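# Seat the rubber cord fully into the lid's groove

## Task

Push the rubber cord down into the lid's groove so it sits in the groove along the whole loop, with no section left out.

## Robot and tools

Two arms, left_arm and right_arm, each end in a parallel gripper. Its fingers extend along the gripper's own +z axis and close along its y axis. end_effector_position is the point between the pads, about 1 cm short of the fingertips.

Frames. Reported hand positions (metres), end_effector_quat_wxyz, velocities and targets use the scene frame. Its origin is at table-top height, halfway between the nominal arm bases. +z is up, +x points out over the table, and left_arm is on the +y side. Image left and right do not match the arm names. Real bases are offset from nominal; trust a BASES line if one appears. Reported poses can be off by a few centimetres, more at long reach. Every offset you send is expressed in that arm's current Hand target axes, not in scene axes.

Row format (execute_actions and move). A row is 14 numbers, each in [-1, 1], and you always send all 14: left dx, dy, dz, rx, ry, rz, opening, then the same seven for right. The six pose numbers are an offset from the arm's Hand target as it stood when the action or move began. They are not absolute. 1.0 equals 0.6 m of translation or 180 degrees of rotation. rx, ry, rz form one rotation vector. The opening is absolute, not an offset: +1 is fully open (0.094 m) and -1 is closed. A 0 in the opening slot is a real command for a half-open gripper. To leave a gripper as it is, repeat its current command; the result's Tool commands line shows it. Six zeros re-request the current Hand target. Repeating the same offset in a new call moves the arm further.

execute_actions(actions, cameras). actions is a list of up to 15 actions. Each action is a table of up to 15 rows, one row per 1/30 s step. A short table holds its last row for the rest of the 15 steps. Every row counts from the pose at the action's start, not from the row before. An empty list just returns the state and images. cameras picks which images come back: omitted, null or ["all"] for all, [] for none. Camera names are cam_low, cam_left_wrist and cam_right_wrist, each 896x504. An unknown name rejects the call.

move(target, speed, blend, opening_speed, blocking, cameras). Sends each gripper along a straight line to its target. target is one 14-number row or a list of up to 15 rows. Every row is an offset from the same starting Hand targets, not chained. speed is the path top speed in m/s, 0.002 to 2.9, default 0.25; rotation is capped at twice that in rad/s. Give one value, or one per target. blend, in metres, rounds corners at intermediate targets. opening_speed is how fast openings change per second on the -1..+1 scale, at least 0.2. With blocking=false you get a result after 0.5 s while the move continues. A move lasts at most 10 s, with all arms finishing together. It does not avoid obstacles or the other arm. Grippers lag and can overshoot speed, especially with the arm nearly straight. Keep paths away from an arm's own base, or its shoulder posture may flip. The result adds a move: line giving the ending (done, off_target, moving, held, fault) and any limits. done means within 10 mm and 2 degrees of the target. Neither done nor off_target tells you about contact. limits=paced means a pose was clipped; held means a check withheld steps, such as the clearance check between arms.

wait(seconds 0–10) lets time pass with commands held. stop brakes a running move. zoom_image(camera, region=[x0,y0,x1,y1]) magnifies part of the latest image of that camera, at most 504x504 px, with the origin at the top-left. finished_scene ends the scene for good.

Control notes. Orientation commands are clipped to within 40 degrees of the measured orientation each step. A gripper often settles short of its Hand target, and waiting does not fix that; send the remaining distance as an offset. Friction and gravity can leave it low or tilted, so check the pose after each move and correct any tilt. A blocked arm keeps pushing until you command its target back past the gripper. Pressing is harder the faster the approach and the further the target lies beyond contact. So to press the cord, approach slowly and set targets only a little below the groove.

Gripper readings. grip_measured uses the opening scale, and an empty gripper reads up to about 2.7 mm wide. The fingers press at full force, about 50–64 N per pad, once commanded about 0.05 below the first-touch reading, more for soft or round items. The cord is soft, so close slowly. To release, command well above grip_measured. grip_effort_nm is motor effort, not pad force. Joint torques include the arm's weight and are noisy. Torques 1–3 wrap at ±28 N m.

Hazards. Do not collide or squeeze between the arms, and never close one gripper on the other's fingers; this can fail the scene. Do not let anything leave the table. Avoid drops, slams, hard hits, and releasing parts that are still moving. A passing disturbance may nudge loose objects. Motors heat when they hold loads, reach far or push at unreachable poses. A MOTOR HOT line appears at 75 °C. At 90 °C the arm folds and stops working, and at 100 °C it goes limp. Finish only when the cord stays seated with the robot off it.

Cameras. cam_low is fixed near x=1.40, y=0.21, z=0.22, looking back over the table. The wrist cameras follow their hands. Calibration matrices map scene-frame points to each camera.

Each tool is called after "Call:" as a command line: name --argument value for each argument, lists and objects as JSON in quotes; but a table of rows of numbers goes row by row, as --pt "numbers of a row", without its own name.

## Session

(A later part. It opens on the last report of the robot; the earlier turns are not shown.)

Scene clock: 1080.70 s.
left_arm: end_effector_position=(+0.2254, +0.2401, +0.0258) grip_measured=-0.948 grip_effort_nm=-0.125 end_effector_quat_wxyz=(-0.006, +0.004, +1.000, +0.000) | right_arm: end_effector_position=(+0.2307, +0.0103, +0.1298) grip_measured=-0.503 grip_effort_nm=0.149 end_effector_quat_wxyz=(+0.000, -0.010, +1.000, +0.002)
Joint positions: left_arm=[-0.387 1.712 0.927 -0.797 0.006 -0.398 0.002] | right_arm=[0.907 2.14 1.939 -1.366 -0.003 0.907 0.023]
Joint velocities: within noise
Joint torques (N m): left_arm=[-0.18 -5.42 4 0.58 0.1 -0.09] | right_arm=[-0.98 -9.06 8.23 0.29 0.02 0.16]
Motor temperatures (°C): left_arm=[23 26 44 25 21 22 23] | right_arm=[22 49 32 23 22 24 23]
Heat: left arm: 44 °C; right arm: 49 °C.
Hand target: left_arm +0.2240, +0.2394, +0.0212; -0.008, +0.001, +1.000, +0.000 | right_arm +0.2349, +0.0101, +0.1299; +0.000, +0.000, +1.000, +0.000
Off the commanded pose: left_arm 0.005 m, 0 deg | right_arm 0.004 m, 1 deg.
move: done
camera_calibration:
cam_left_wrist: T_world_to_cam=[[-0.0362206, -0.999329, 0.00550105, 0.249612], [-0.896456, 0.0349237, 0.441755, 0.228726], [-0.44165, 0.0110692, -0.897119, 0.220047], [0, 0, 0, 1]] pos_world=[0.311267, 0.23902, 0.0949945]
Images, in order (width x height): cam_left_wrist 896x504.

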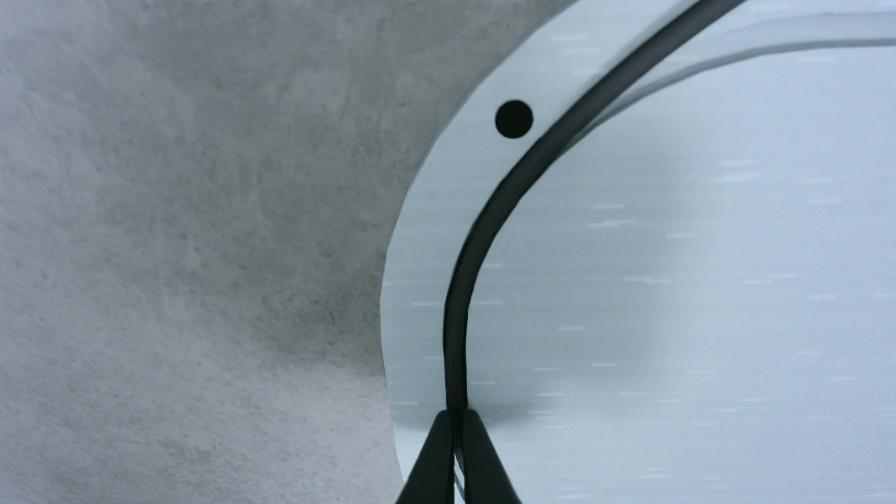

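Call:
move --pt "0 0 0.019 0 0 0 -0.95 0 0 0 0 0 0 -0.5" --pt "0 0 0.019 0 0 0 -0.6 0 0 0 0 0 0 -0.5" --speed 0.04 --cameras '["cam_left_wrist"]'

Call:
move --pt "-0.008 -0.004 -0.035 0 0 0 -0.6 0 0 0 0 0 0 -0.5" --pt "-0.006 -0.004 -0.07 0 0 0 -0.6 0 0 0 0 0 0 -0.5" --speed 0.1 --cameras '["cam_left_wrist"]'

Scene clock: 1085.97 s.
left_arm: end_effector_position=(+0.2253, +0.2435, +0.0226) grip_measured=-0.602 grip_effort_nm=0.110 end_effector_quat_wxyz=(-0.005, +0.003, +1.000, +0.007) | right_arm: end_effector_position=(+0.2307, +0.0103, +0.1298) grip_measured=-0.503 grip_effort_nm=0.144 end_effector_quat_wxyz=(+0.000, -0.010, +1.000, +0.002)
Joint positions: left_arm=[-0.384 1.716 0.917 -0.786 -0.008 -0.398 0.019] | right_arm=[0.907 2.14 1.939 -1.366 -0.003 0.907 0.023]
Joint velocities: within noise
Joint torques (N m): left_arm=[-0.7 -3.62 2.86 0.94 0.17 -0.07] | right_arm=[-0.88 -9.03 8.21 0.3 0 0.15]
Motor temperatures (°C): left_arm=[23 26 43 25 21 22 23] | right_arm=[22 48 32 23 22 24 23]
Heat: left arm: 43 °C; right arm: 48 °C.
Hand target: left_arm +0.2238, +0.2393, +0.0098; -0.008, +0.001, +1.000, +0.000 | right_arm +0.2349, +0.0101, +0.1299; +0.000, +0.000, +1.000, +0.000
Off the commanded pose: left_arm 0.014 m, 1 deg | right_arm 0.004 m, 1 deg.
move: off_target (left_arm); target 2's new opening was sent with left_arm's hand 0.013 m and 0 deg from that target
camera_calibration:
cam_left_wrist: T_world_to_cam=[[-0.0333348, -0.999408, -0.00854953, 0.252791], [-0.897908, 0.0261905, 0.439402, 0.232405], [-0.438918, 0.0223241, -0.89825, 0.213822], [0, 0, 0, 1]] pos_world=[0.310956, 0.241781, 0.0921076]
Images, in order (width x height): cam_left_wrist 896x504.

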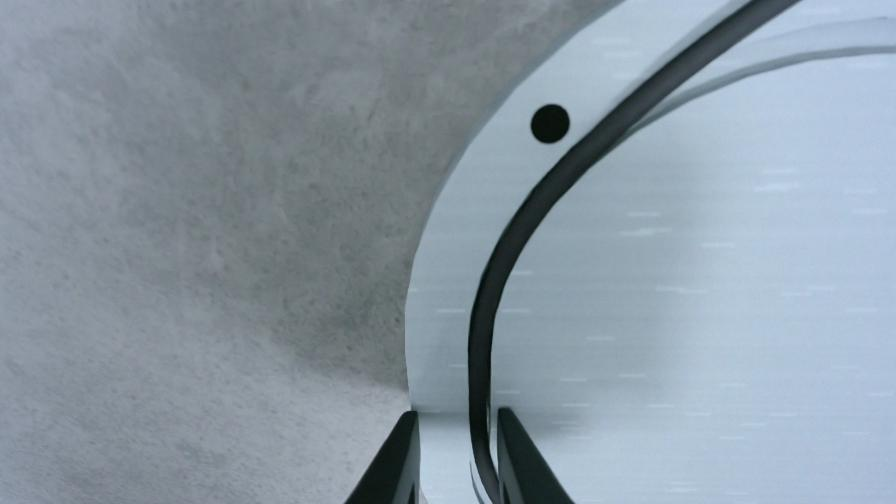

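Scene clock: 1087.17 s.
left_arm: end_effector_position=(+0.2197, +0.2436, +0.0385) grip_measured=-0.602 grip_effort_nm=0.076 end_effector_quat_wxyz=(-0.027, +0.003, +1.000, +0.012) | right_arm: end_effector_position=(+0.2307, +0.0103, +0.1298) grip_measured=-0.503 grip_effort_nm=0.139 end_effector_quat_wxyz=(+0.000, -0.010, +1.000, +0.002)
Joint positions: left_arm=[-0.387 1.706 0.976 -0.9 0 -0.399 0.019] | right_arm=[0.907 2.14 1.939 -1.366 -0.003 0.907 0.023]
Joint velocities: within noise
Joint torques (N m): left_arm=[-0.49 -9.14 7.21 0.19 0.11 -0.08] | right_arm=[-0.99 -9.02 8.18 0.28 0.02 0.15]
Motor temperatures (°C): left_arm=[23 26 43 25 21 22 23] | right_arm=[22 48 32 23 22 24 23]
Heat: left arm: 43 °C; right arm: 48 °C.
Hand target: left_arm +0.2281, +0.2369, +0.0518; -0.008, +0.001, +1.000, +0.000 | right_arm +0.2349, +0.0101, +0.1299; +0.000, +0.000, +1.000, +0.000
Off the commanded pose: left_arm 0.017 m, 3 deg | right_arm 0.004 m, 1 deg.
move: off_target (left_arm)
camera_calibration:
cam_left_wrist: T_world_to_cam=[[-0.035515, -0.999219, -0.0173323, 0.253513], [-0.877019, 0.0228472, 0.479913, 0.215047], [-0.479142, 0.0322448, -0.877145, 0.231239], [0, 0, 0, 1]] pos_world=[0.3084, 0.240945, 0.10402]
Images, in order (width x height): cam_left_wrist 896x504.

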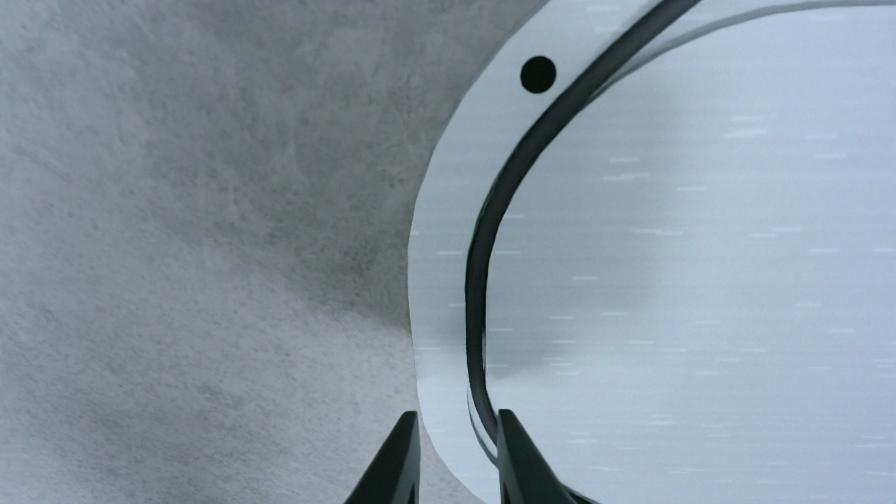

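Call:
move --pt "0.0327 0.0043 0 0 0 0 -0.5 0 0 0 0 0 0 -0.5" --pt "0.0327 0.0043 0.051 0 0 0 -0.5 0 0 0 0 0 0 -0.5" --pt "0.0327 0.0043 0.051 0 0 0 -0.95 0 0 0 0 0 0 -0.5" --speed 0.1 --cameras '["cam_left_wrist"]'

Call:
zoom_image --camera "cam_left_wrist" --region '[360, 250, 560, 504]'

Scene clock: 1096.47 s.
left_arm: end_effector_position=(+0.2096, +0.2412, +0.0261) grip_measured=-0.948 grip_effort_nm=-0.115 end_effector_quat_wxyz=(-0.005, +0.004, +1.000, +0.001) | right_arm: end_effector_position=(+0.2307, +0.0103, +0.1298) grip_measured=-0.503 grip_effort_nm=0.144 end_effector_quat_wxyz=(+0.000, -0.010, +1.000, +0.002)
Joint positions: left_arm=[-0.41 1.658 0.866 -0.789 0.002 -0.422 0.002] | right_arm=[0.907 2.14 1.939 -1.366 -0.003 0.907 0.023]
Joint velocities: within noise
Joint torques (N m): left_arm=[-0.34 -5.05 4.15 0.56 0.08 -0.08] | right_arm=[-0.91 -9.02 8.16 0.3 0.03 0.15]
Motor temperatures (°C): left_arm=[23 27 44 25 21 22 23] | right_arm=[22 48 32 23 22 24 23]
Heat: left arm: 44 °C; right arm: 48 °C.
Hand target: left_arm +0.2080, +0.2395, +0.0215; -0.008, +0.001, +1.000, +0.000 | right_arm +0.2349, +0.0101, +0.1299; +0.000, +0.000, +1.000, +0.000
Off the commanded pose: left_arm 0.005 m, 1 deg | right_arm 0.004 m, 1 deg.
move: done
camera_calibration:
cam_left_wrist: T_world_to_cam=[[-0.0355544, -0.999366, 0.00182464, 0.250085], [-0.897708, 0.0327399, 0.439373, 0.215329], [-0.439154, 0.0139837, -0.898303, 0.212142], [0, 0, 0, 1]] pos_world=[0.295358, 0.23991, 0.0955019]
Images, in order (width x height): cam_left_wrist 896x504.

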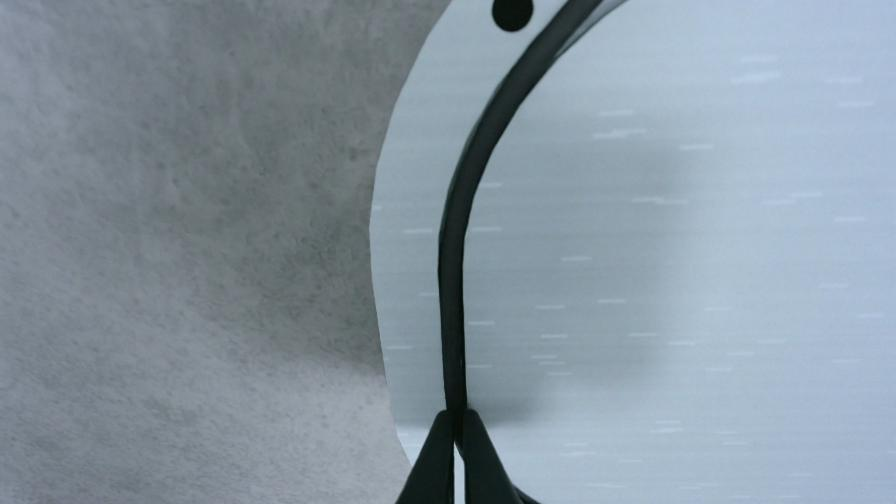

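Scaled by 1.984 from the camera's 896x504 image, which has a finer 1280x720 frame.

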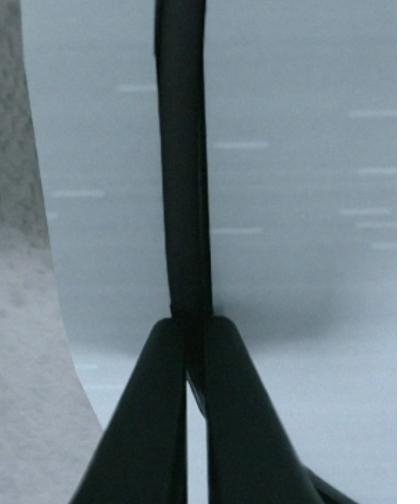

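Left arm is much better behaved. Press, open, lift, go on to φ≈22.

Call:
move --pt "0 0 0.019 0 0 0 -0.95 0 0 0 0 0 0 -0.5" --pt "0 0 0.019 0 0 0 -0.6 0 0 0 0 0 0 -0.5" --pt "-0.008 -0.004 -0.035 0 0 0 -0.6 0 0 0 0 0 0 -0.5" --pt "0.02 0.003 -0.05 0 0 0 -0.6 0 0 0 0 0 0 -0.5" --speed 0.06 --cameras '["cam_left_wrist"]'

Scene clock: 1102.53 s.
left_arm: end_effector_position=(+0.2006, +0.2422, +0.0480) grip_measured=-0.602 grip_effort_nm=0.081 end_effector_quat_wxyz=(-0.009, +0.004, +1.000, +0.004) | right_arm: end_effector_position=(+0.2307, +0.0103, +0.1298) grip_measured=-0.503 grip_effort_nm=0.144 end_effector_quat_wxyz=(+0.000, -0.010, +1.000, +0.002)
Joint positions: left_arm=[-0.422 1.59 0.893 -0.894 0.001 -0.433 0.019] | right_arm=[0.907 2.14 1.939 -1.366 -0.003 0.907 0.023]
Joint velocities: within noise
Joint torques (N m): left_arm=[-0.38 -7.83 4.29 0.29 0.09 -0.1] | right_arm=[-0.9 -9.03 8.21 0.3 0.01 0.15]
Motor temperatures (°C): left_arm=[23 27 43 25 21 22 23] | right_arm=[22 48 32 23 22 24 23]
Heat: left arm: 43 °C; right arm: 48 °C.
Hand target: left_arm +0.1965, +0.2414, +0.0516; -0.008, +0.001, +1.000, +0.000 | right_arm +0.2349, +0.0101, +0.1299; +0.000, +0.000, +1.000, +0.000
Off the commanded pose: left_arm 0.006 m, 1 deg | right_arm 0.004 m, 1 deg.
move: done; target 2's new opening was sent with left_arm's hand 0.013 m and 1 deg from that target
camera_calibration:
cam_left_wrist: T_world_to_cam=[[-0.0355652, -0.999363, -0.00279737, 0.251068], [-0.89405, 0.0305663, 0.446924, 0.196847], [-0.446554, 0.0183959, -0.894568, 0.228112], [0, 0, 0, 1]] pos_world=[0.286784, 0.240695, 0.116788]
Images, in order (width x height): cam_left_wrist 896x504.

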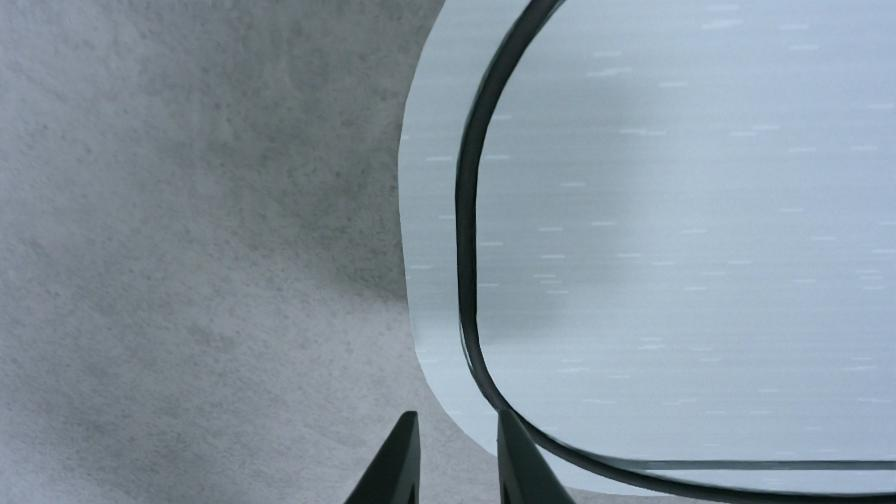

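Call:
move --pt "0.0235 -0.0115 0 0 0 -0.139 -0.6 0 0 0 0 0 0 -0.5" --pt "0.0235 -0.0115 0.05 0 0 -0.139 -0.6 0 0 0 0 0 0 -0.5" --pt "0.0235 -0.0115 0.05 0 0 -0.139 -0.95 0 0 0 0 0 0 -0.5" --speed 0.1 --cameras '["cam_left_wrist"]'

Call:
zoom_image --camera "cam_left_wrist" --region '[360, 250, 560, 504]'

Scene clock: 1112.90 s.
left_arm: end_effector_position=(+0.1839, +0.2359, +0.0262) grip_measured=-0.948 grip_effort_nm=-0.125 end_effector_quat_wxyz=(-0.004, -0.213, +0.977, +0.002) | right_arm: end_effector_position=(+0.2307, +0.0103, +0.1298) grip_measured=-0.503 grip_effort_nm=0.149 end_effector_quat_wxyz=(+0.000, -0.010, +1.000, +0.002)
Joint positions: left_arm=[-0.475 1.58 0.784 -0.784 0.003 -0.923 0.002] | right_arm=[0.907 2.14 1.939 -1.366 -0.003 0.907 0.023]
Joint velocities: within noise
Joint torques (N m): left_arm=[-0.47 -4.27 4.1 0.54 0.08 -0.02] | right_arm=[-0.99 -9.05 8.23 0.32 0.01 0.15]
Motor temperatures (°C): left_arm=[23 28 42 25 21 22 23] | right_arm=[22 48 32 23 22 24 23]
Heat: left arm: 42 °C; right arm: 48 °C.
Hand target: left_arm +0.1819, +0.2345, +0.0220; -0.008, -0.216, +0.976, +0.001 | right_arm +0.2349, +0.0101, +0.1299; +0.000, +0.000, +1.000, +0.000
Off the commanded pose: left_arm 0.005 m, 1 deg | right_arm 0.004 m, 1 deg.
move: done
camera_calibration:
cam_left_wrist: T_world_to_cam=[[0.390574, -0.920571, -0.000836848, 0.147132], [-0.82756, -0.35151, 0.437705, 0.270066], [-0.403233, -0.170264, -0.899118, 0.237892], [0, 0, 0, 1]] pos_world=[0.261956, 0.270881, 0.095807]
Images, in order (width x height): cam_left_wrist 896x504.

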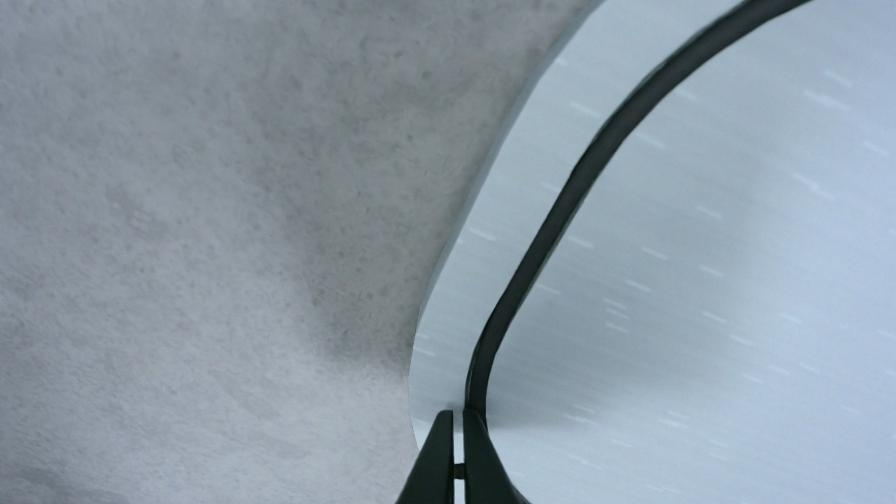

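Scaled by 1.984 from the camera's 896x504 image, which has a finer 1280x720 frame.

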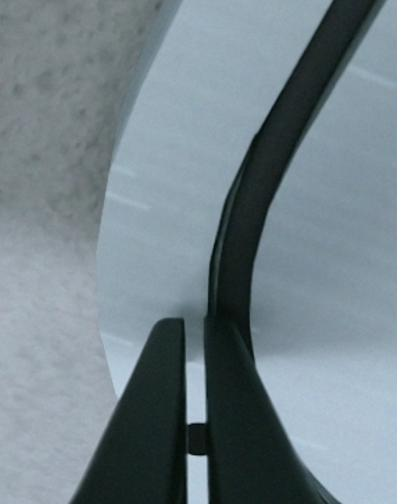

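Call:
move --pt "0 -0.0075 -0.04 0 0 0 -1 0 0 0 0 0 0 -0.5" --pt "0 -0.0075 0.019 0 0 0 -1 0 0 0 0 0 0 -0.5" --speed 0.06 --cameras '["cam_left_wrist"]'

Call:
zoom_image --camera "cam_left_wrist" --region '[360, 250, 560, 504]'

Scene clock: 1118.43 s.
left_arm: end_effector_position=(+0.1822, +0.2341, +0.0221) grip_measured=-0.996 grip_effort_nm=-0.217 end_effector_quat_wxyz=(-0.010, -0.213, +0.977, +0.008) | right_arm: end_effector_position=(+0.2307, +0.0103, +0.1298) grip_measured=-0.503 grip_effort_nm=0.144 end_effector_quat_wxyz=(+0.000, -0.010, +1.000, +0.002)
Joint positions: left_arm=[-0.486 1.603 0.789 -0.782 0.002 -0.934 0] | right_arm=[0.907 2.14 1.939 -1.366 -0.003 0.907 0.023]
Joint velocities: within noise
Joint torques (N m): left_arm=[-0.49 -2.88 2.7 1.02 0.04 -0.1] | right_arm=[-0.99 -9.03 8.27 0.28 0 0.17]
Motor temperatures (°C): left_arm=[23 27 41 25 21 22 23] | right_arm=[22 47 32 23 22 24 23]
Heat: left arm: 41 °C; right arm: 47 °C.
Hand target: left_arm +0.1836, +0.2304, +0.0104; -0.008, -0.216, +0.976, +0.001 | right_arm +0.2349, +0.0101, +0.1299; +0.000, +0.000, +1.000, +0.000
Off the commanded pose: left_arm 0.012 m, 1 deg | right_arm 0.004 m, 1 deg.
move: off_target (left_arm)
camera_calibration:
cam_left_wrist: T_world_to_cam=[[0.390458, -0.920504, -0.014662, 0.146324], [-0.821239, -0.355461, 0.446333, 0.26941], [-0.416063, -0.162233, -0.894747, 0.233582], [0, 0, 0, 1]] pos_world=[0.261302, 0.268352, 0.0908957]
Images, in order (width x height): cam_left_wrist 896x504.

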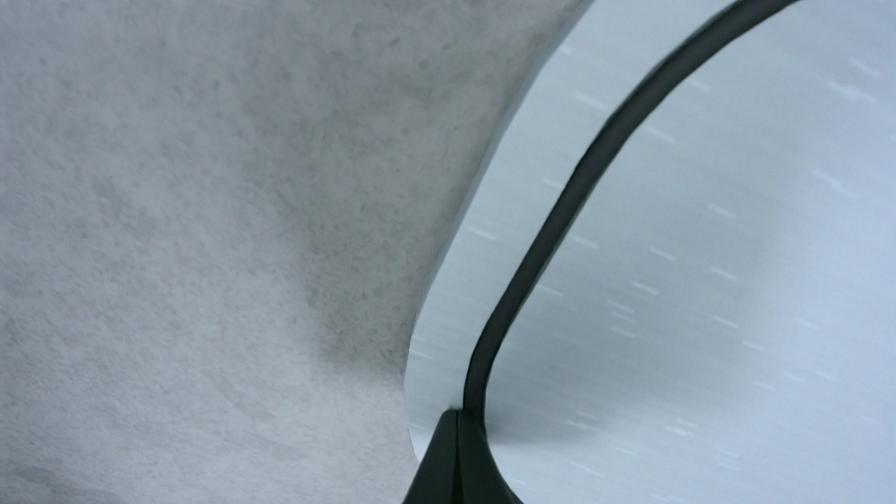

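Scaled by 1.984 from the camera's 896x504 image, which has a finer 1280x720 frame.

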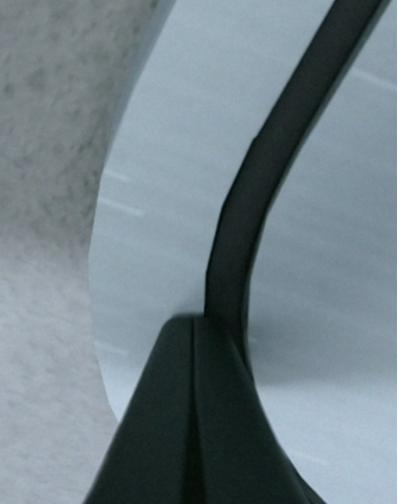

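Call:
move --pt "-0.008 0.0 -0.05 0 0 0 -0.8 0 0 0 0 0 0 -0.5" --pt "0.041 -0.0128 -0.065 0 0 -0.139 -0.6 0 0 0 0 0 0 -0.5" --pt "0.041 -0.0128 -0.035 0 0 -0.139 -0.6 0 0 0 0 0 0 -0.5" --speed 0.1 --cameras '["cam_left_wrist"]'

Scene clock: 1133.37 s.
left_arm: end_effector_position=(+0.1676, +0.2138, +0.0366) grip_measured=-0.602 grip_effort_nm=0.071 end_effector_quat_wxyz=(-0.004, -0.419, +0.908, +0.000) | right_arm: end_effector_position=(+0.2307, +0.0103, +0.1298) grip_measured=-0.503 grip_effort_nm=0.139 end_effector_quat_wxyz=(+0.000, -0.010, +1.000, +0.002)
Joint positions: left_arm=[-0.59 1.544 0.797 -0.828 0.006 -1.475 0.019] | right_arm=[0.907 2.14 1.939 -1.366 -0.003 0.907 0.023]
Joint velocities: within noise
Joint torques (N m): left_arm=[-0.42 -4.07 4.12 0.53 0.01 -0.1] | right_arm=[-0.96 -9.05 8.14 0.3 0.03 0.17]
Motor temperatures (°C): left_arm=[23 27 40 25 21 22 23] | right_arm=[22 47 33 23 22 24 23]
Heat: left arm: 40 °C; right arm: 47 °C.
Hand target: left_arm +0.1649, +0.2131, +0.0318; -0.007, -0.422, +0.907, +0.003 | right_arm +0.2349, +0.0101, +0.1299; +0.000, +0.000, +1.000, +0.000
Off the commanded pose: left_arm 0.006 m, 1 deg | right_arm 0.004 m, 1 deg.
move: done; target 2's new opening was sent with left_arm's hand 0.011 m and 2 deg from that target
camera_calibration:
cam_left_wrist: T_world_to_cam=[[0.742783, -0.669531, 0.000568078, 0.020364], [-0.602684, -0.668252, 0.436131, 0.274365], [-0.291624, -0.324293, -0.899883, 0.251122], [0, 0, 0, 1]] pos_world=[0.223463, 0.278417, 0.10631]
Images, in order (width x height): cam_left_wrist 896x504.

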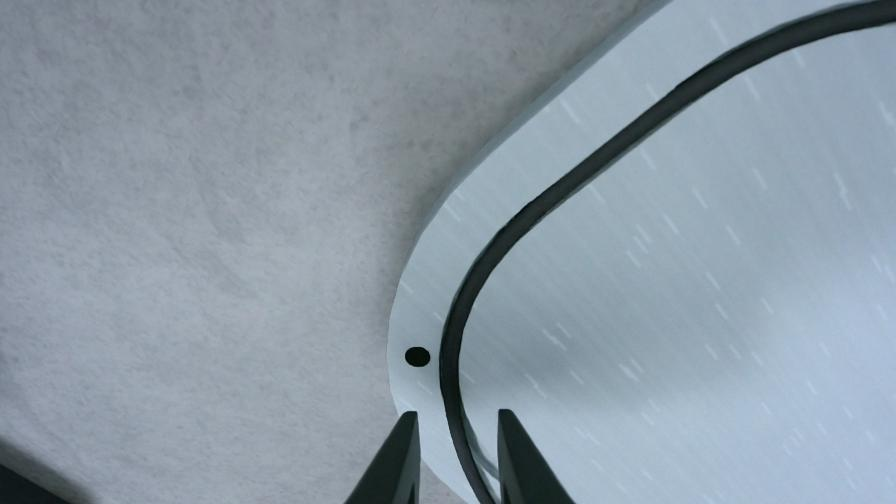

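Call:
move --pt "0.003 -0.001 0.017 0 0 0 -0.6 0 0 0 0 0 0 -0.5" --pt "0.003 -0.001 0.017 0 0 0 -0.95 0 0 0 0 0 0 -0.5" --speed 0.08 --cameras '["cam_left_wrist"]'

Call:
zoom_image --camera "cam_left_wrist" --region '[360, 250, 560, 504]'

Scene clock: 1138.67 s.
left_arm: end_effector_position=(+0.1669, +0.2117, +0.0263) grip_measured=-0.948 grip_effort_nm=-0.125 end_effector_quat_wxyz=(-0.004, -0.419, +0.908, +0.000) | right_arm: end_effector_position=(+0.2307, +0.0103, +0.1298) grip_measured=-0.503 grip_effort_nm=0.139 end_effector_quat_wxyz=(+0.000, -0.010, +1.000, +0.002)
Joint positions: left_arm=[-0.599 1.569 0.774 -0.78 0.006 -1.483 0.002] | right_arm=[0.907 2.14 1.939 -1.366 -0.003 0.907 0.023]
Joint velocities: within noise
Joint torques (N m): left_arm=[-0.38 -4.36 4.11 0.48 0.04 -0.07] | right_arm=[-0.98 -9.06 8.24 0.28 0 0.15]
Motor temperatures (°C): left_arm=[23 27 40 25 21 22 23] | right_arm=[22 47 33 23 22 24 23]
Heat: left arm: 40 °C; right arm: 47 °C.
Hand target: left_arm +0.1641, +0.2113, +0.0216; -0.007, -0.422, +0.906, +0.003 | right_arm +0.2349, +0.0101, +0.1299; +0.000, +0.000, +1.000, +0.000
Off the commanded pose: left_arm 0.006 m, 1 deg | right_arm 0.004 m, 1 deg.
move: done
camera_calibration:
cam_left_wrist: T_world_to_cam=[[0.74255, -0.66979, 0.000823179, 0.0195086], [-0.603028, -0.668, 0.436043, 0.277064], [-0.291507, -0.32428, -0.899926, 0.241061], [0, 0, 0, 1]] pos_world=[0.222862, 0.276317, 0.0961096]
Images, in order (width x height): cam_left_wrist 896x504.

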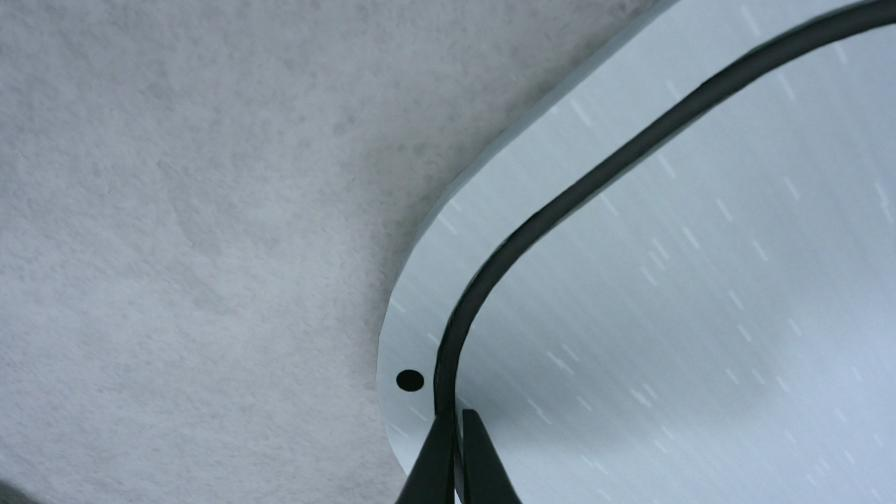

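Scaled by 1.984 from the camera's 896x504 image, which has a finer 1280x720 frame.

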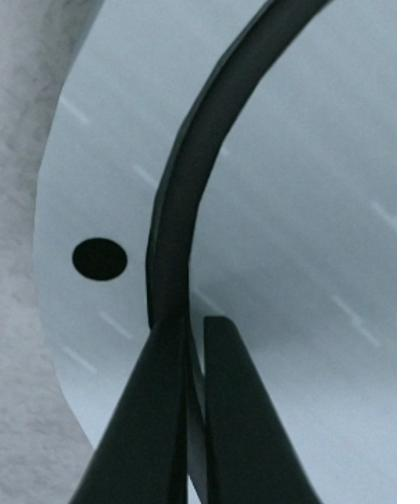

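Call:
move --pt "0 0.003 -0.03 0 0 0 -1 0 0 0 0 0 0 -0.5" --pt "0 0.0045 0.019 0 0 0 -1 0 0 0 0 0 0 -0.5" --speed 0.06 --cameras '["cam_left_wrist"]'

Call:
zoom_image --camera "cam_left_wrist" --region '[360, 250, 560, 504]'

Call:
move --pt "-0.006 0.0 -0.06 0 0 0 -0.8 0 0 0 0 0 0 -0.5" --speed 0.1 --cameras '["cam_left_wrist"]'

Scene clock: 1145.40 s.
left_arm: end_effector_position=(+0.1646, +0.2132, +0.0222) grip_measured=-0.996 grip_effort_nm=-0.212 end_effector_quat_wxyz=(-0.004, -0.419, +0.908, +0.001) | right_arm: end_effector_position=(+0.2307, +0.0103, +0.1298) grip_measured=-0.503 grip_effort_nm=0.139 end_effector_quat_wxyz=(+0.000, -0.010, +1.000, +0.002)
Joint positions: left_arm=[-0.599 1.57 0.756 -0.762 0.007 -1.484 0] | right_arm=[0.907 2.14 1.939 -1.366 -0.003 0.907 0.023]
Joint velocities: within noise
Joint torques (N m): left_arm=[-0.62 -2.58 2.52 0.89 0.09 -0.11] | right_arm=[-1.03 -9.1 8.2 0.28 0 0.15]
Motor temperatures (°C): left_arm=[23 26 40 25 21 22 23] | right_arm=[22 47 33 23 22 24 23]
Heat: left arm: 40 °C; right arm: 47 °C.
Hand target: left_arm +0.1618, +0.2131, +0.0102; -0.007, -0.422, +0.906, +0.003 | right_arm +0.2349, +0.0101, +0.1299; +0.000, +0.000, +1.000, +0.000
Off the commanded pose: left_arm 0.012 m, 1 deg | right_arm 0.004 m, 1 deg.
move: off_target (left_arm)
camera_calibration:
cam_left_wrist: T_world_to_cam=[[0.74283, -0.66948, -0.000617564, 0.0222051], [-0.601995, -0.668355, 0.436925, 0.278303], [-0.292925, -0.324189, -0.899498, 0.237346], [0, 0, 0, 1]] pos_world=[0.220567, 0.277816, 0.0919085]
Images, in order (width x height): cam_left_wrist 896x504.

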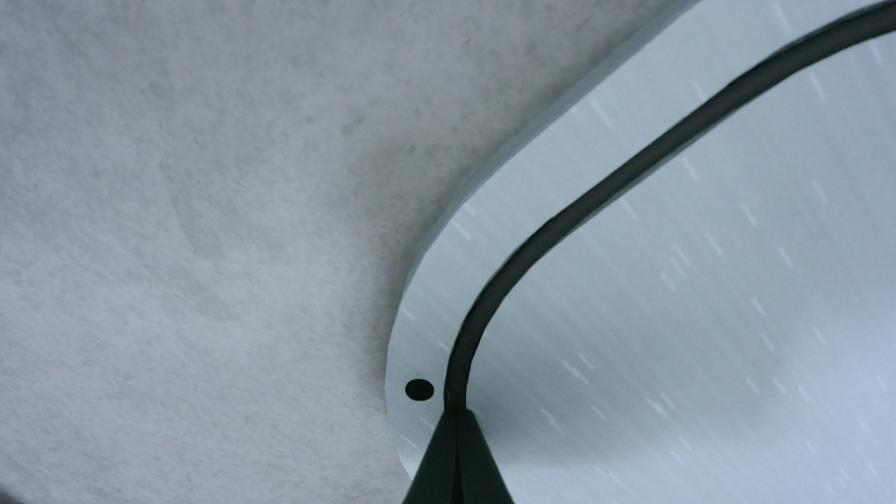

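Scaled by 1.984 from the camera's 896x504 image, which has a finer 1280x720 frame.

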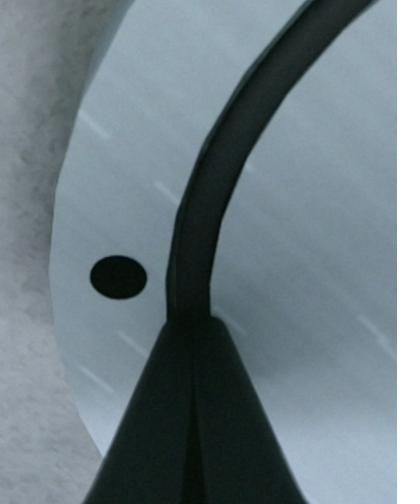

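Scene clock: 1146.57 s.
left_arm: end_effector_position=(+0.1570, +0.2204, +0.0357) grip_measured=-0.802 grip_effort_nm=0.071 end_effector_quat_wxyz=(-0.015, -0.422, +0.906, +0.019) | right_arm: end_effector_position=(+0.2307, +0.0103, +0.1298) grip_measured=-0.503 grip_effort_nm=0.144 end_effector_quat_wxyz=(+0.000, -0.010, +1.000, +0.002)
Joint positions: left_arm=[-0.593 1.54 0.788 -0.866 0.007 -1.484 0.009] | right_arm=[0.907 2.14 1.939 -1.366 -0.003 0.907 0.023]
Joint velocities: within noise
Joint torques (N m): left_arm=[0.42 -6.98 6.89 0.16 0.01 0.13] | right_arm=[-0.96 -9.02 8.23 0.29 0 0.16]
Motor temperatures (°C): left_arm=[23 26 40 25 21 22 23] | right_arm=[22 47 33 23 22 24 23]
Heat: left arm: 40 °C; right arm: 47 °C.
Hand target: left_arm +0.1647, +0.2158, +0.0462; -0.007, -0.422, +0.906, +0.003 | right_arm +0.2349, +0.0101, +0.1299; +0.000, +0.000, +1.000, +0.000
Off the commanded pose: left_arm 0.014 m, 2 deg | right_arm 0.004 m, 1 deg.
move: off_target (left_arm)
camera_calibration:
cam_left_wrist: T_world_to_cam=[[0.746647, -0.66383, -0.0429926, 0.0322972], [-0.582049, -0.683221, 0.440939, 0.272649], [-0.322082, -0.304202, -0.896507, 0.249584], [0, 0, 0, 1]] pos_world=[0.214967, 0.283643, 0.10492]
Images, in order (width x height): cam_left_wrist 896x504.

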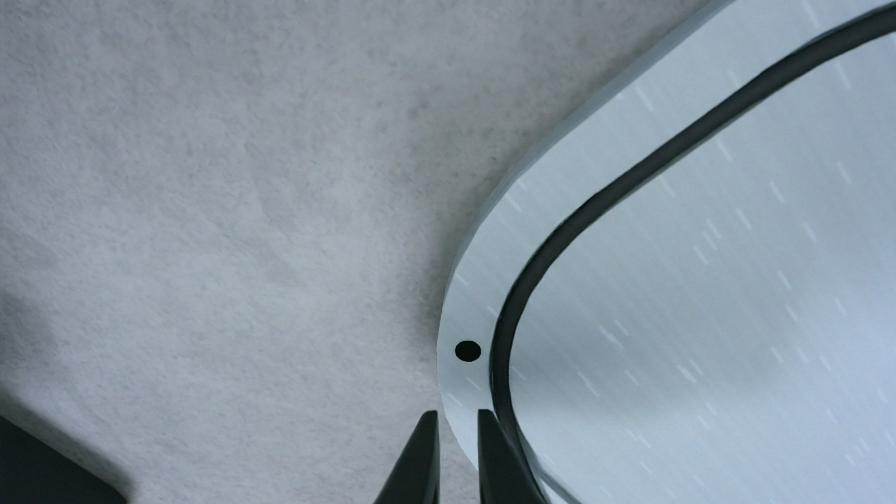

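Call:
move --pt "0.0378 -0.0063 -0.02 0 0 -0.139 -0.6 0 0 0 0 0 0 -0.5" --pt "0.0378 -0.0063 0.02 0 0 -0.139 -0.6 0 0 0 0 0 0 -0.5" --speed 0.12 --cameras '["cam_left_wrist"]'

Scene clock: 1154.27 s.
left_arm: end_effector_position=(+0.1554, +0.1963, +0.0390) grip_measured=-0.602 grip_effort_nm=0.081 end_effector_quat_wxyz=(-0.004, -0.605, +0.796, +0.001) | right_arm: end_effector_position=(+0.2307, +0.0103, +0.1298) grip_measured=-0.503 grip_effort_nm=0.139 end_effector_quat_wxyz=(+0.000, -0.010, +1.000, +0.002)
Joint positions: left_arm=[-0.681 1.542 0.806 -0.838 0.007 -2 0.019] | right_arm=[0.907 2.14 1.939 -1.366 -0.003 0.907 0.023]
Joint velocities: within noise
Joint torques (N m): left_arm=[-0.53 -4.03 4.07 0.53 0.1 -0.13] | right_arm=[-0.92 -9.07 8.2 0.29 0.01 0.18]
Motor temperatures (°C): left_arm=[23 27 40 25 21 22 23] | right_arm=[22 47 33 23 22 24 23]
Heat: left arm: 40 °C; right arm: 47 °C.
Hand target: left_arm +0.1528, +0.1960, +0.0344; -0.007, -0.609, +0.793, +0.004 | right_arm +0.2349, +0.0101, +0.1299; +0.000, +0.000, +1.000, +0.000
Off the commanded pose: left_arm 0.005 m, 1 deg | right_arm 0.004 m, 1 deg.
move: done
camera_calibration:
cam_left_wrist: T_world_to_cam=[[0.95574, -0.294209, -0.0016813, -0.089036], [-0.264167, -0.860636, 0.435341, 0.239442], [-0.129528, -0.415628, -0.900264, 0.23682], [0, 0, 0, 1]] pos_world=[0.179023, 0.278306, 0.108813]
Images, in order (width x height): cam_left_wrist 896x504.

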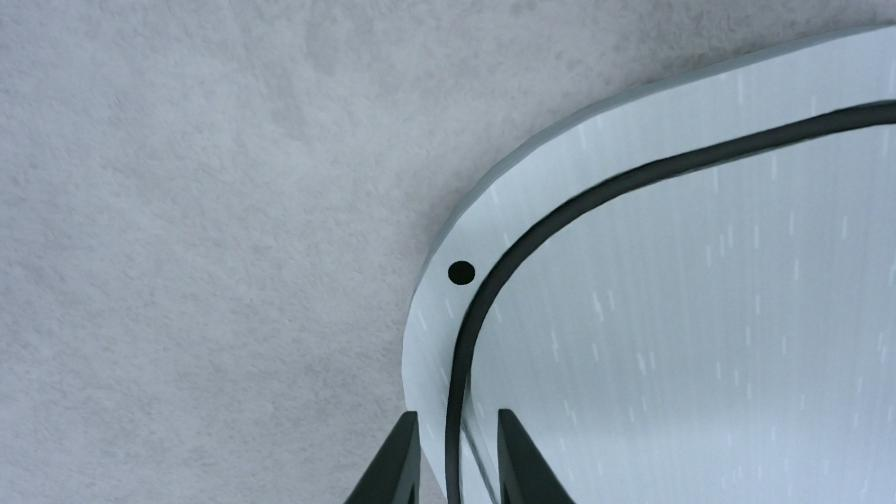

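Call:
move --pt "0.004 -0.003 0.022 0 0 0 -0.6 0 0 0 0 0 0 -0.5" --pt "0.004 -0.003 0.022 0 0 0 -0.95 0 0 0 0 0 0 -0.5" --speed 0.08 --cameras '[]'

Call:
zoom_image --camera "cam_left_wrist" --region '[360, 250, 560, 504]'

Scene clock: 1159.47 s.
left_arm: end_effector_position=(+0.1568, +0.1931, +0.0260) grip_measured=-0.948 grip_effort_nm=-0.120 end_effector_quat_wxyz=(-0.004, -0.605, +0.796, +0.000) | right_arm: end_effector_position=(+0.2307, +0.0103, +0.1298) grip_measured=-0.503 grip_effort_nm=0.139 end_effector_quat_wxyz=(+0.000, -0.010, +1.000, +0.002)
Joint positions: left_arm=[-0.687 1.581 0.785 -0.776 0.007 -2.007 0.002] | right_arm=[0.907 2.14 1.939 -1.366 -0.003 0.907 0.023]
Joint velocities: within noise
Joint torques (N m): left_arm=[-0.4 -4.22 3.7 0.46 0 -0.08] | right_arm=[-1.03 -9.02 8.24 0.29 0.01 0.15]
Motor temperatures (°C): left_arm=[23 26 40 25 21 22 23] | right_arm=[22 47 33 23 22 24 23]
Heat: left arm: 40 °C; right arm: 47 °C.
Hand target: left_arm +0.1537, +0.1932, +0.0212; -0.006, -0.608, +0.794, +0.004 | right_arm +0.2349, +0.0101, +0.1299; +0.000, +0.000, +1.000, +0.000
Off the commanded pose: left_arm 0.006 m, 1 deg | right_arm 0.004 m, 1 deg.
move: done
No camera images: "cameras" was empty.

Scaled by 1.984 from the camera's 896x504 image, which has a finer 1280x720 frame.

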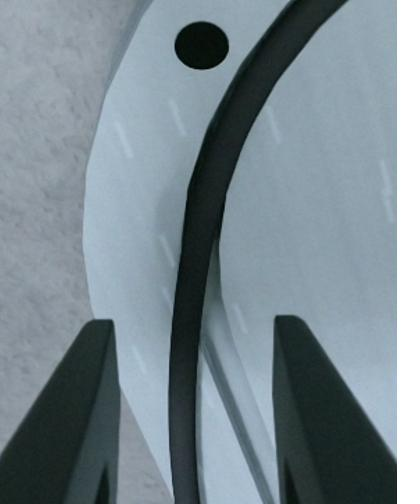

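Call:
wait --seconds 0 --cameras '["cam_left_wrist"]'

Call:
zoom_image --camera "cam_left_wrist" --region '[360, 250, 560, 504]'

Scene clock: 1161.77 s.
left_arm: end_effector_position=(+0.1568, +0.1931, +0.0260) grip_measured=-0.948 grip_effort_nm=-0.120 end_effector_quat_wxyz=(-0.004, -0.606, +0.796, +0.000) | right_arm: end_effector_position=(+0.2307, +0.0103, +0.1298) grip_measured=-0.503 grip_effort_nm=0.144 end_effector_quat_wxyz=(+0.000, -0.010, +1.000, +0.002)
Joint positions: left_arm=[-0.687 1.581 0.785 -0.776 0.007 -2.007 0.002] | right_arm=[0.907 2.14 1.939 -1.366 -0.003 0.907 0.023]
Joint velocities: within noise
Joint torques (N m): left_arm=[-0.57 -4.12 3.81 0.46 0.05 -0.09] | right_arm=[-0.9 -9.03 8.23 0.3 -0.01 0.15]
Motor temperatures (°C): left_arm=[23 26 40 25 21 22 23] | right_arm=[22 47 33 23 22 24 23]
Heat: left arm: 40 °C; right arm: 47 °C.
Hand target: left_arm +0.1537, +0.1932, +0.0212; -0.007, -0.608, +0.794, +0.004 | right_arm +0.2349, +0.0101, +0.1299; +0.000, +0.000, +1.000, +0.000
Tool commands: left_gripper/opening=-0.95 right_gripper/opening=-0.5
Off the commanded pose: left_arm 0.006 m, 1 deg | right_arm 0.004 m, 1 deg.
camera_calibration:
cam_left_wrist: T_world_to_cam=[[0.95595, -0.29353, -0.000319653, -0.0914664], [-0.264039, -0.86038, 0.435924, 0.242647], [-0.128232, -0.416637, -0.899984, 0.22391], [0, 0, 0, 1]] pos_world=[0.180218, 0.275209, 0.0957105]
Images, in order (width x height): cam_left_wrist 896x504.

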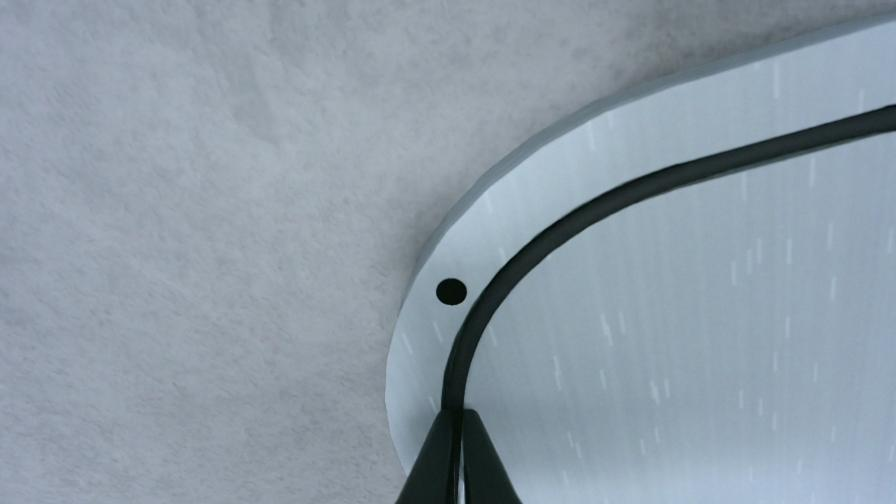

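Scaled by 1.984 from the camera's 896x504 image, which has a finer 1280x720 frame.

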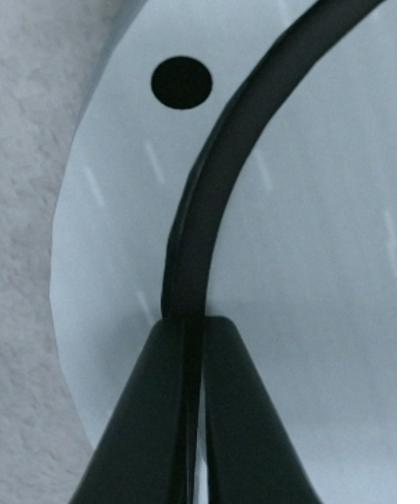

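Call:
move --pt "0 0.002 0.019 0 0 0 -0.95 0 0 0 0 0 0 -0.5" --pt "0 0.002 0.019 0 0 0 -0.6 0 0 0 0 0 0 -0.5" --pt "0 -0.008 -0.03 0 0 0 -0.55 0 0 0 0 0 0 -0.5" --pt "0 -0.004 -0.06 0 0 0 -0.55 0 0 0 0 0 0 -0.5" --speed 0.06 --cameras '["cam_left_wrist"]'

Scene clock: 1169.27 s.
left_arm: end_effector_position=(+0.1496, +0.1979, +0.0456) grip_measured=-0.552 grip_effort_nm=0.085 end_effector_quat_wxyz=(-0.011, -0.606, +0.795, +0.023) | right_arm: end_effector_position=(+0.2307, +0.0103, +0.1298) grip_measured=-0.503 grip_effort_nm=0.139 end_effector_quat_wxyz=(+0.000, -0.010, +1.000, +0.002)
Joint positions: left_arm=[-0.688 1.552 0.843 -0.911 0.012 -2.01 0.021] | right_arm=[0.907 2.14 1.939 -1.366 -0.003 0.907 0.023]
Joint velocities: within noise
Joint torques (N m): left_arm=[0.21 -7.5 7.12 0.1 0.04 -0.01] | right_arm=[-0.98 -9.07 8.24 0.29 0.02 0.15]
Motor temperatures (°C): left_arm=[23 26 40 25 21 22 23] | right_arm=[22 47 33 23 22 24 23]
Heat: left arm: 40 °C; right arm: 47 °C.
Hand target: left_arm +0.1565, +0.1927, +0.0571; -0.006, -0.608, +0.794, +0.005 | right_arm +0.2349, +0.0101, +0.1299; +0.000, +0.000, +1.000, +0.000
Off the commanded pose: left_arm 0.015 m, 2 deg | right_arm 0.004 m, 1 deg.
move: off_target (left_arm); target 2's new opening was sent with left_arm's hand 0.012 m and 1 deg from that target; target 3's new opening was sent with left_arm's hand 0.013 m and 2 deg from that target
camera_calibration:
cam_left_wrist: T_world_to_cam=[[0.955669, -0.290925, -0.0453934, -0.0816451], [-0.245645, -0.872751, 0.421858, 0.23666], [-0.162346, -0.392005, -0.905525, 0.243179], [0, 0, 0, 1]] pos_world=[0.175639, 0.27812, 0.116662]
Images, in order (width x height): cam_left_wrist 896x504.

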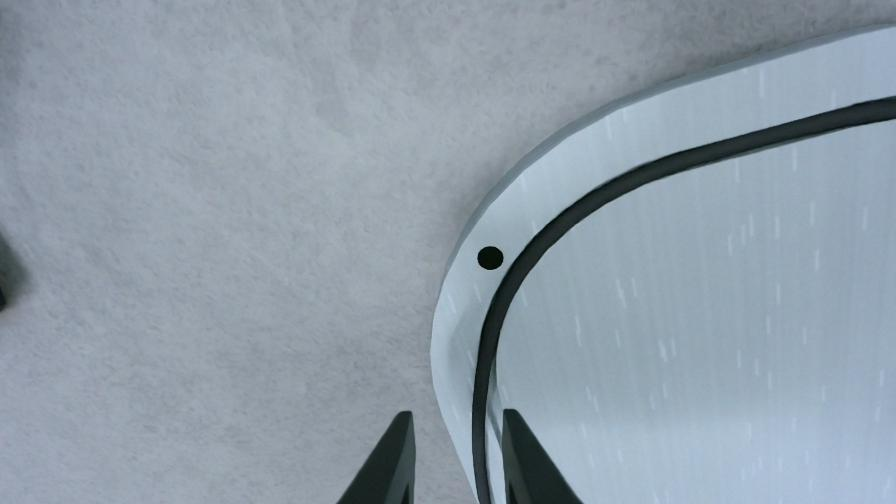

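Call:
move --pt "0 -0.01 -0.1 0 0 0 -0.5 0 0 0 0 0 0 -0.5" --pt "-0.26 0.064 -0.146 0 0 0.417 -0.5 0.04 0 0 0 0 0 -0.5" --speed 0.3 --cameras '["cam_left_wrist"]'

Scene clock: 1179.23 s.
left_arm: end_effector_position=(+0.1627, +0.3525, +0.1400) grip_measured=-0.502 grip_effort_nm=0.081 end_effector_quat_wxyz=(-0.014, -0.002, +1.000, +0.000) | right_arm: end_effector_position=(+0.2123, +0.0070, +0.1163) grip_measured=-0.503 grip_effort_nm=0.144 end_effector_quat_wxyz=(-0.013, -0.002, +1.000, -0.017)
Joint positions: left_arm=[0.045 1.263 0.996 -1.332 0 0.022 0.023] | right_arm=[0.939 2.13 1.869 -1.352 -0.003 0.953 0.023]
Joint velocities: within noise
Joint torques (N m): left_arm=[0.47 -4.97 6.01 0.25 0.07 0.15] | right_arm=[0.29 -13.65 5.74 0.42 0.01 0.18]
Motor temperatures (°C): left_arm=[23 27 40 25 21 22 23] | right_arm=[22 47 33 23 22 24 23]
Heat: left arm: 40 °C; right arm: 47 °C.
Hand target: left_arm +0.1613, +0.3534, +0.1445; -0.008, +0.001, +1.000, +0.000 | right_arm +0.2109, +0.0100, +0.1297; +0.000, +0.000, +1.000, +0.000
Off the commanded pose: left_arm 0.005 m, 1 deg | right_arm 0.014 m, 2 deg.
move: off_target (right_arm)
camera_calibration:
cam_left_wrist: T_world_to_cam=[[-0.0236576, -0.999706, 0.0053523, 0.357135], [-0.889569, 0.0234937, 0.456195, 0.11903], [-0.456187, 0.00603126, -0.889864, 0.296759], [0, 0, 0, 1]] pos_world=[0.249712, 0.352443, 0.207863]
Images, in order (width x height): cam_left_wrist 896x504.

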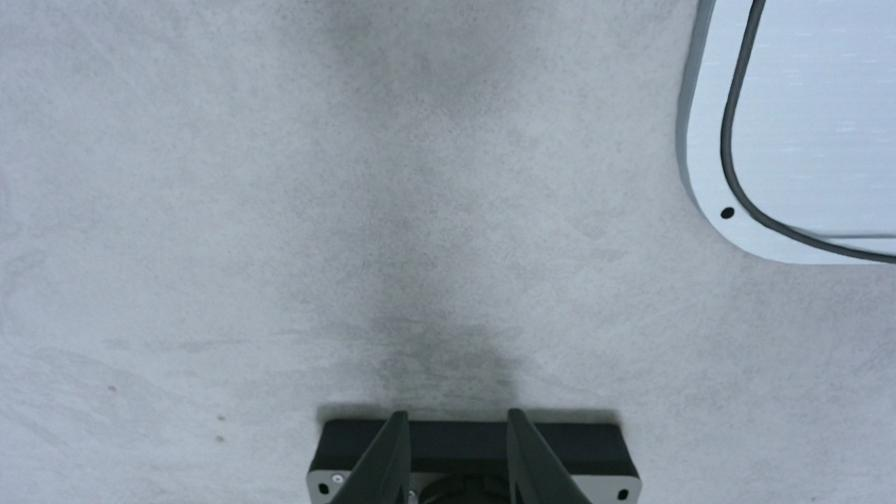

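Call:
move --pt "0 0 0 0 0 0 -0.5 0.083 0.2 0.09 0 0 -0.5 -0.5" --speed 0.4 --cameras '["cam_right_wrist"]'

Scene clock: 1186.67 s.
left_arm: end_effector_position=(+0.1623, +0.3525, +0.1400) grip_measured=-0.502 grip_effort_nm=0.076 end_effector_quat_wxyz=(-0.015, -0.002, +1.000, +0.000) | right_arm: end_effector_position=(+0.1626, +0.1287, +0.0778) grip_measured=-0.503 grip_effort_nm=0.139 end_effector_quat_wxyz=(-0.004, +0.702, -0.712, -0.003)
Joint positions: left_arm=[0.045 1.263 0.996 -1.334 0 0.023 0.023] | right_arm=[1.169 2.505 2.357 -1.414 -0.003 -0.369 0.023]
Joint velocities: within noise
Joint torques (N m): left_arm=[0.47 -5.19 5.82 0.29 0.06 0.17] | right_arm=[0.03 -11.25 8.18 0.28 -0.04 -0.04]
Motor temperatures (°C): left_arm=[23 27 40 25 21 22 23] | right_arm=[22 49 33 23 22 24 23]
Heat: left arm: 40 °C; right arm: 49 °C.
Hand target: left_arm +0.1613, +0.3534, +0.1445; -0.008, +0.001, +1.000, +0.000 | right_arm +0.1609, +0.1301, +0.0759; +0.000, +0.707, -0.707, +0.000
Off the commanded pose: left_arm 0.005 m, 1 deg | right_arm 0.003 m, 1 deg.
move: done
camera_calibration:
cam_right_wrist: T_world_to_cam=[[0.999778, -0.0161016, -0.0135532, -0.154696], [-0.00884332, -0.905752, 0.423716, 0.129573], [-0.0190984, -0.423502, -0.905694, 0.227203], [0, 0, 0, 1]] pos_world=[0.160147, 0.211091, 0.148777]
Images, in order (width x height): cam_right_wrist 896x504.

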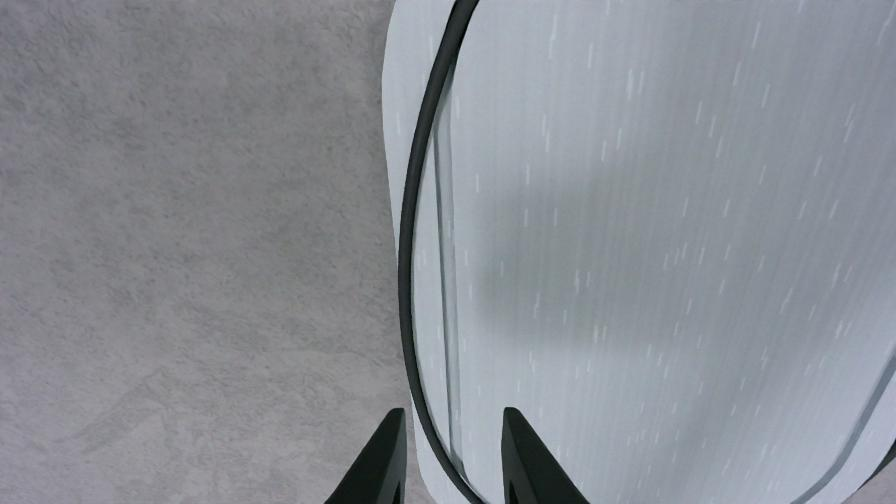

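Call:
move --pt "0 0 0 0 0 0 -0.5 -0.08 0.002 0 0 0 0 -0.5" --pt "0 0 0 0 0 0 -0.5 -0.08 0.002 0.068 0 0 0 -0.5" --speed 0.2 --cameras '["cam_right_wrist"]'

Scene clock: 1193.77 s.
left_arm: end_effector_position=(+0.1622, +0.3525, +0.1400) grip_measured=-0.502 grip_effort_nm=0.076 end_effector_quat_wxyz=(-0.015, -0.002, +1.000, +0.000) | right_arm: end_effector_position=(+0.1594, +0.1770, +0.0324) grip_measured=-0.503 grip_effort_nm=0.139 end_effector_quat_wxyz=(-0.021, +0.710, -0.704, -0.011)
Joint positions: left_arm=[0.045 1.263 0.996 -1.334 0 0.023 0.023] | right_arm=[1.209 2.853 2.851 -1.522 -0.003 -0.353 0.023]
Joint velocities: within noise
Joint torques (N m): left_arm=[0.47 -4.94 6.04 0.28 0.11 0.11] | right_arm=[-0.32 -13.81 7.58 0.42 -0.05 0.13]
Motor temperatures (°C): left_arm=[23 27 40 25 21 22 23] | right_arm=[22 50 34 23 22 24 23]
Heat: left arm: 40 °C; right arm: 50 °C.
Hand target: left_arm +0.1612, +0.3534, +0.1445; -0.008, +0.001, +1.000, +0.000 | right_arm +0.1596, +0.1781, +0.0351; +0.000, +0.707, -0.707, +0.000
Off the commanded pose: left_arm 0.005 m, 1 deg | right_arm 0.003 m, 3 deg.
elbow stopped short (right arm): the move would have taken joint 3 (elbow) straighter than the controller allows.
move: off_target (right_arm)
camera_calibration:
cam_right_wrist: T_world_to_cam=[[0.999969, 0.00783637, -0.000732901, -0.156018], [0.00749791, -0.920169, 0.39145, 0.193609], [0.00239315, -0.391443, -0.920199, 0.19787], [0, 0, 0, 1]] pos_world=[0.154088, 0.256831, 0.106177]
Images, in order (width x height): cam_right_wrist 896x504.

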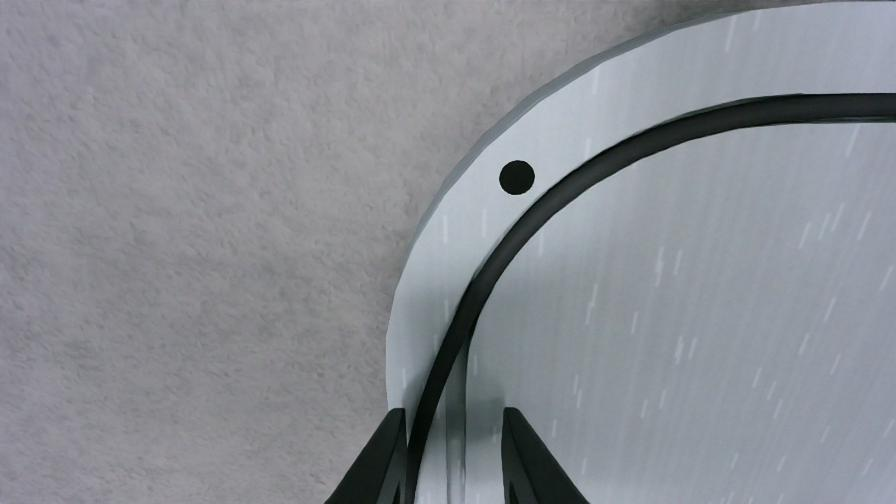

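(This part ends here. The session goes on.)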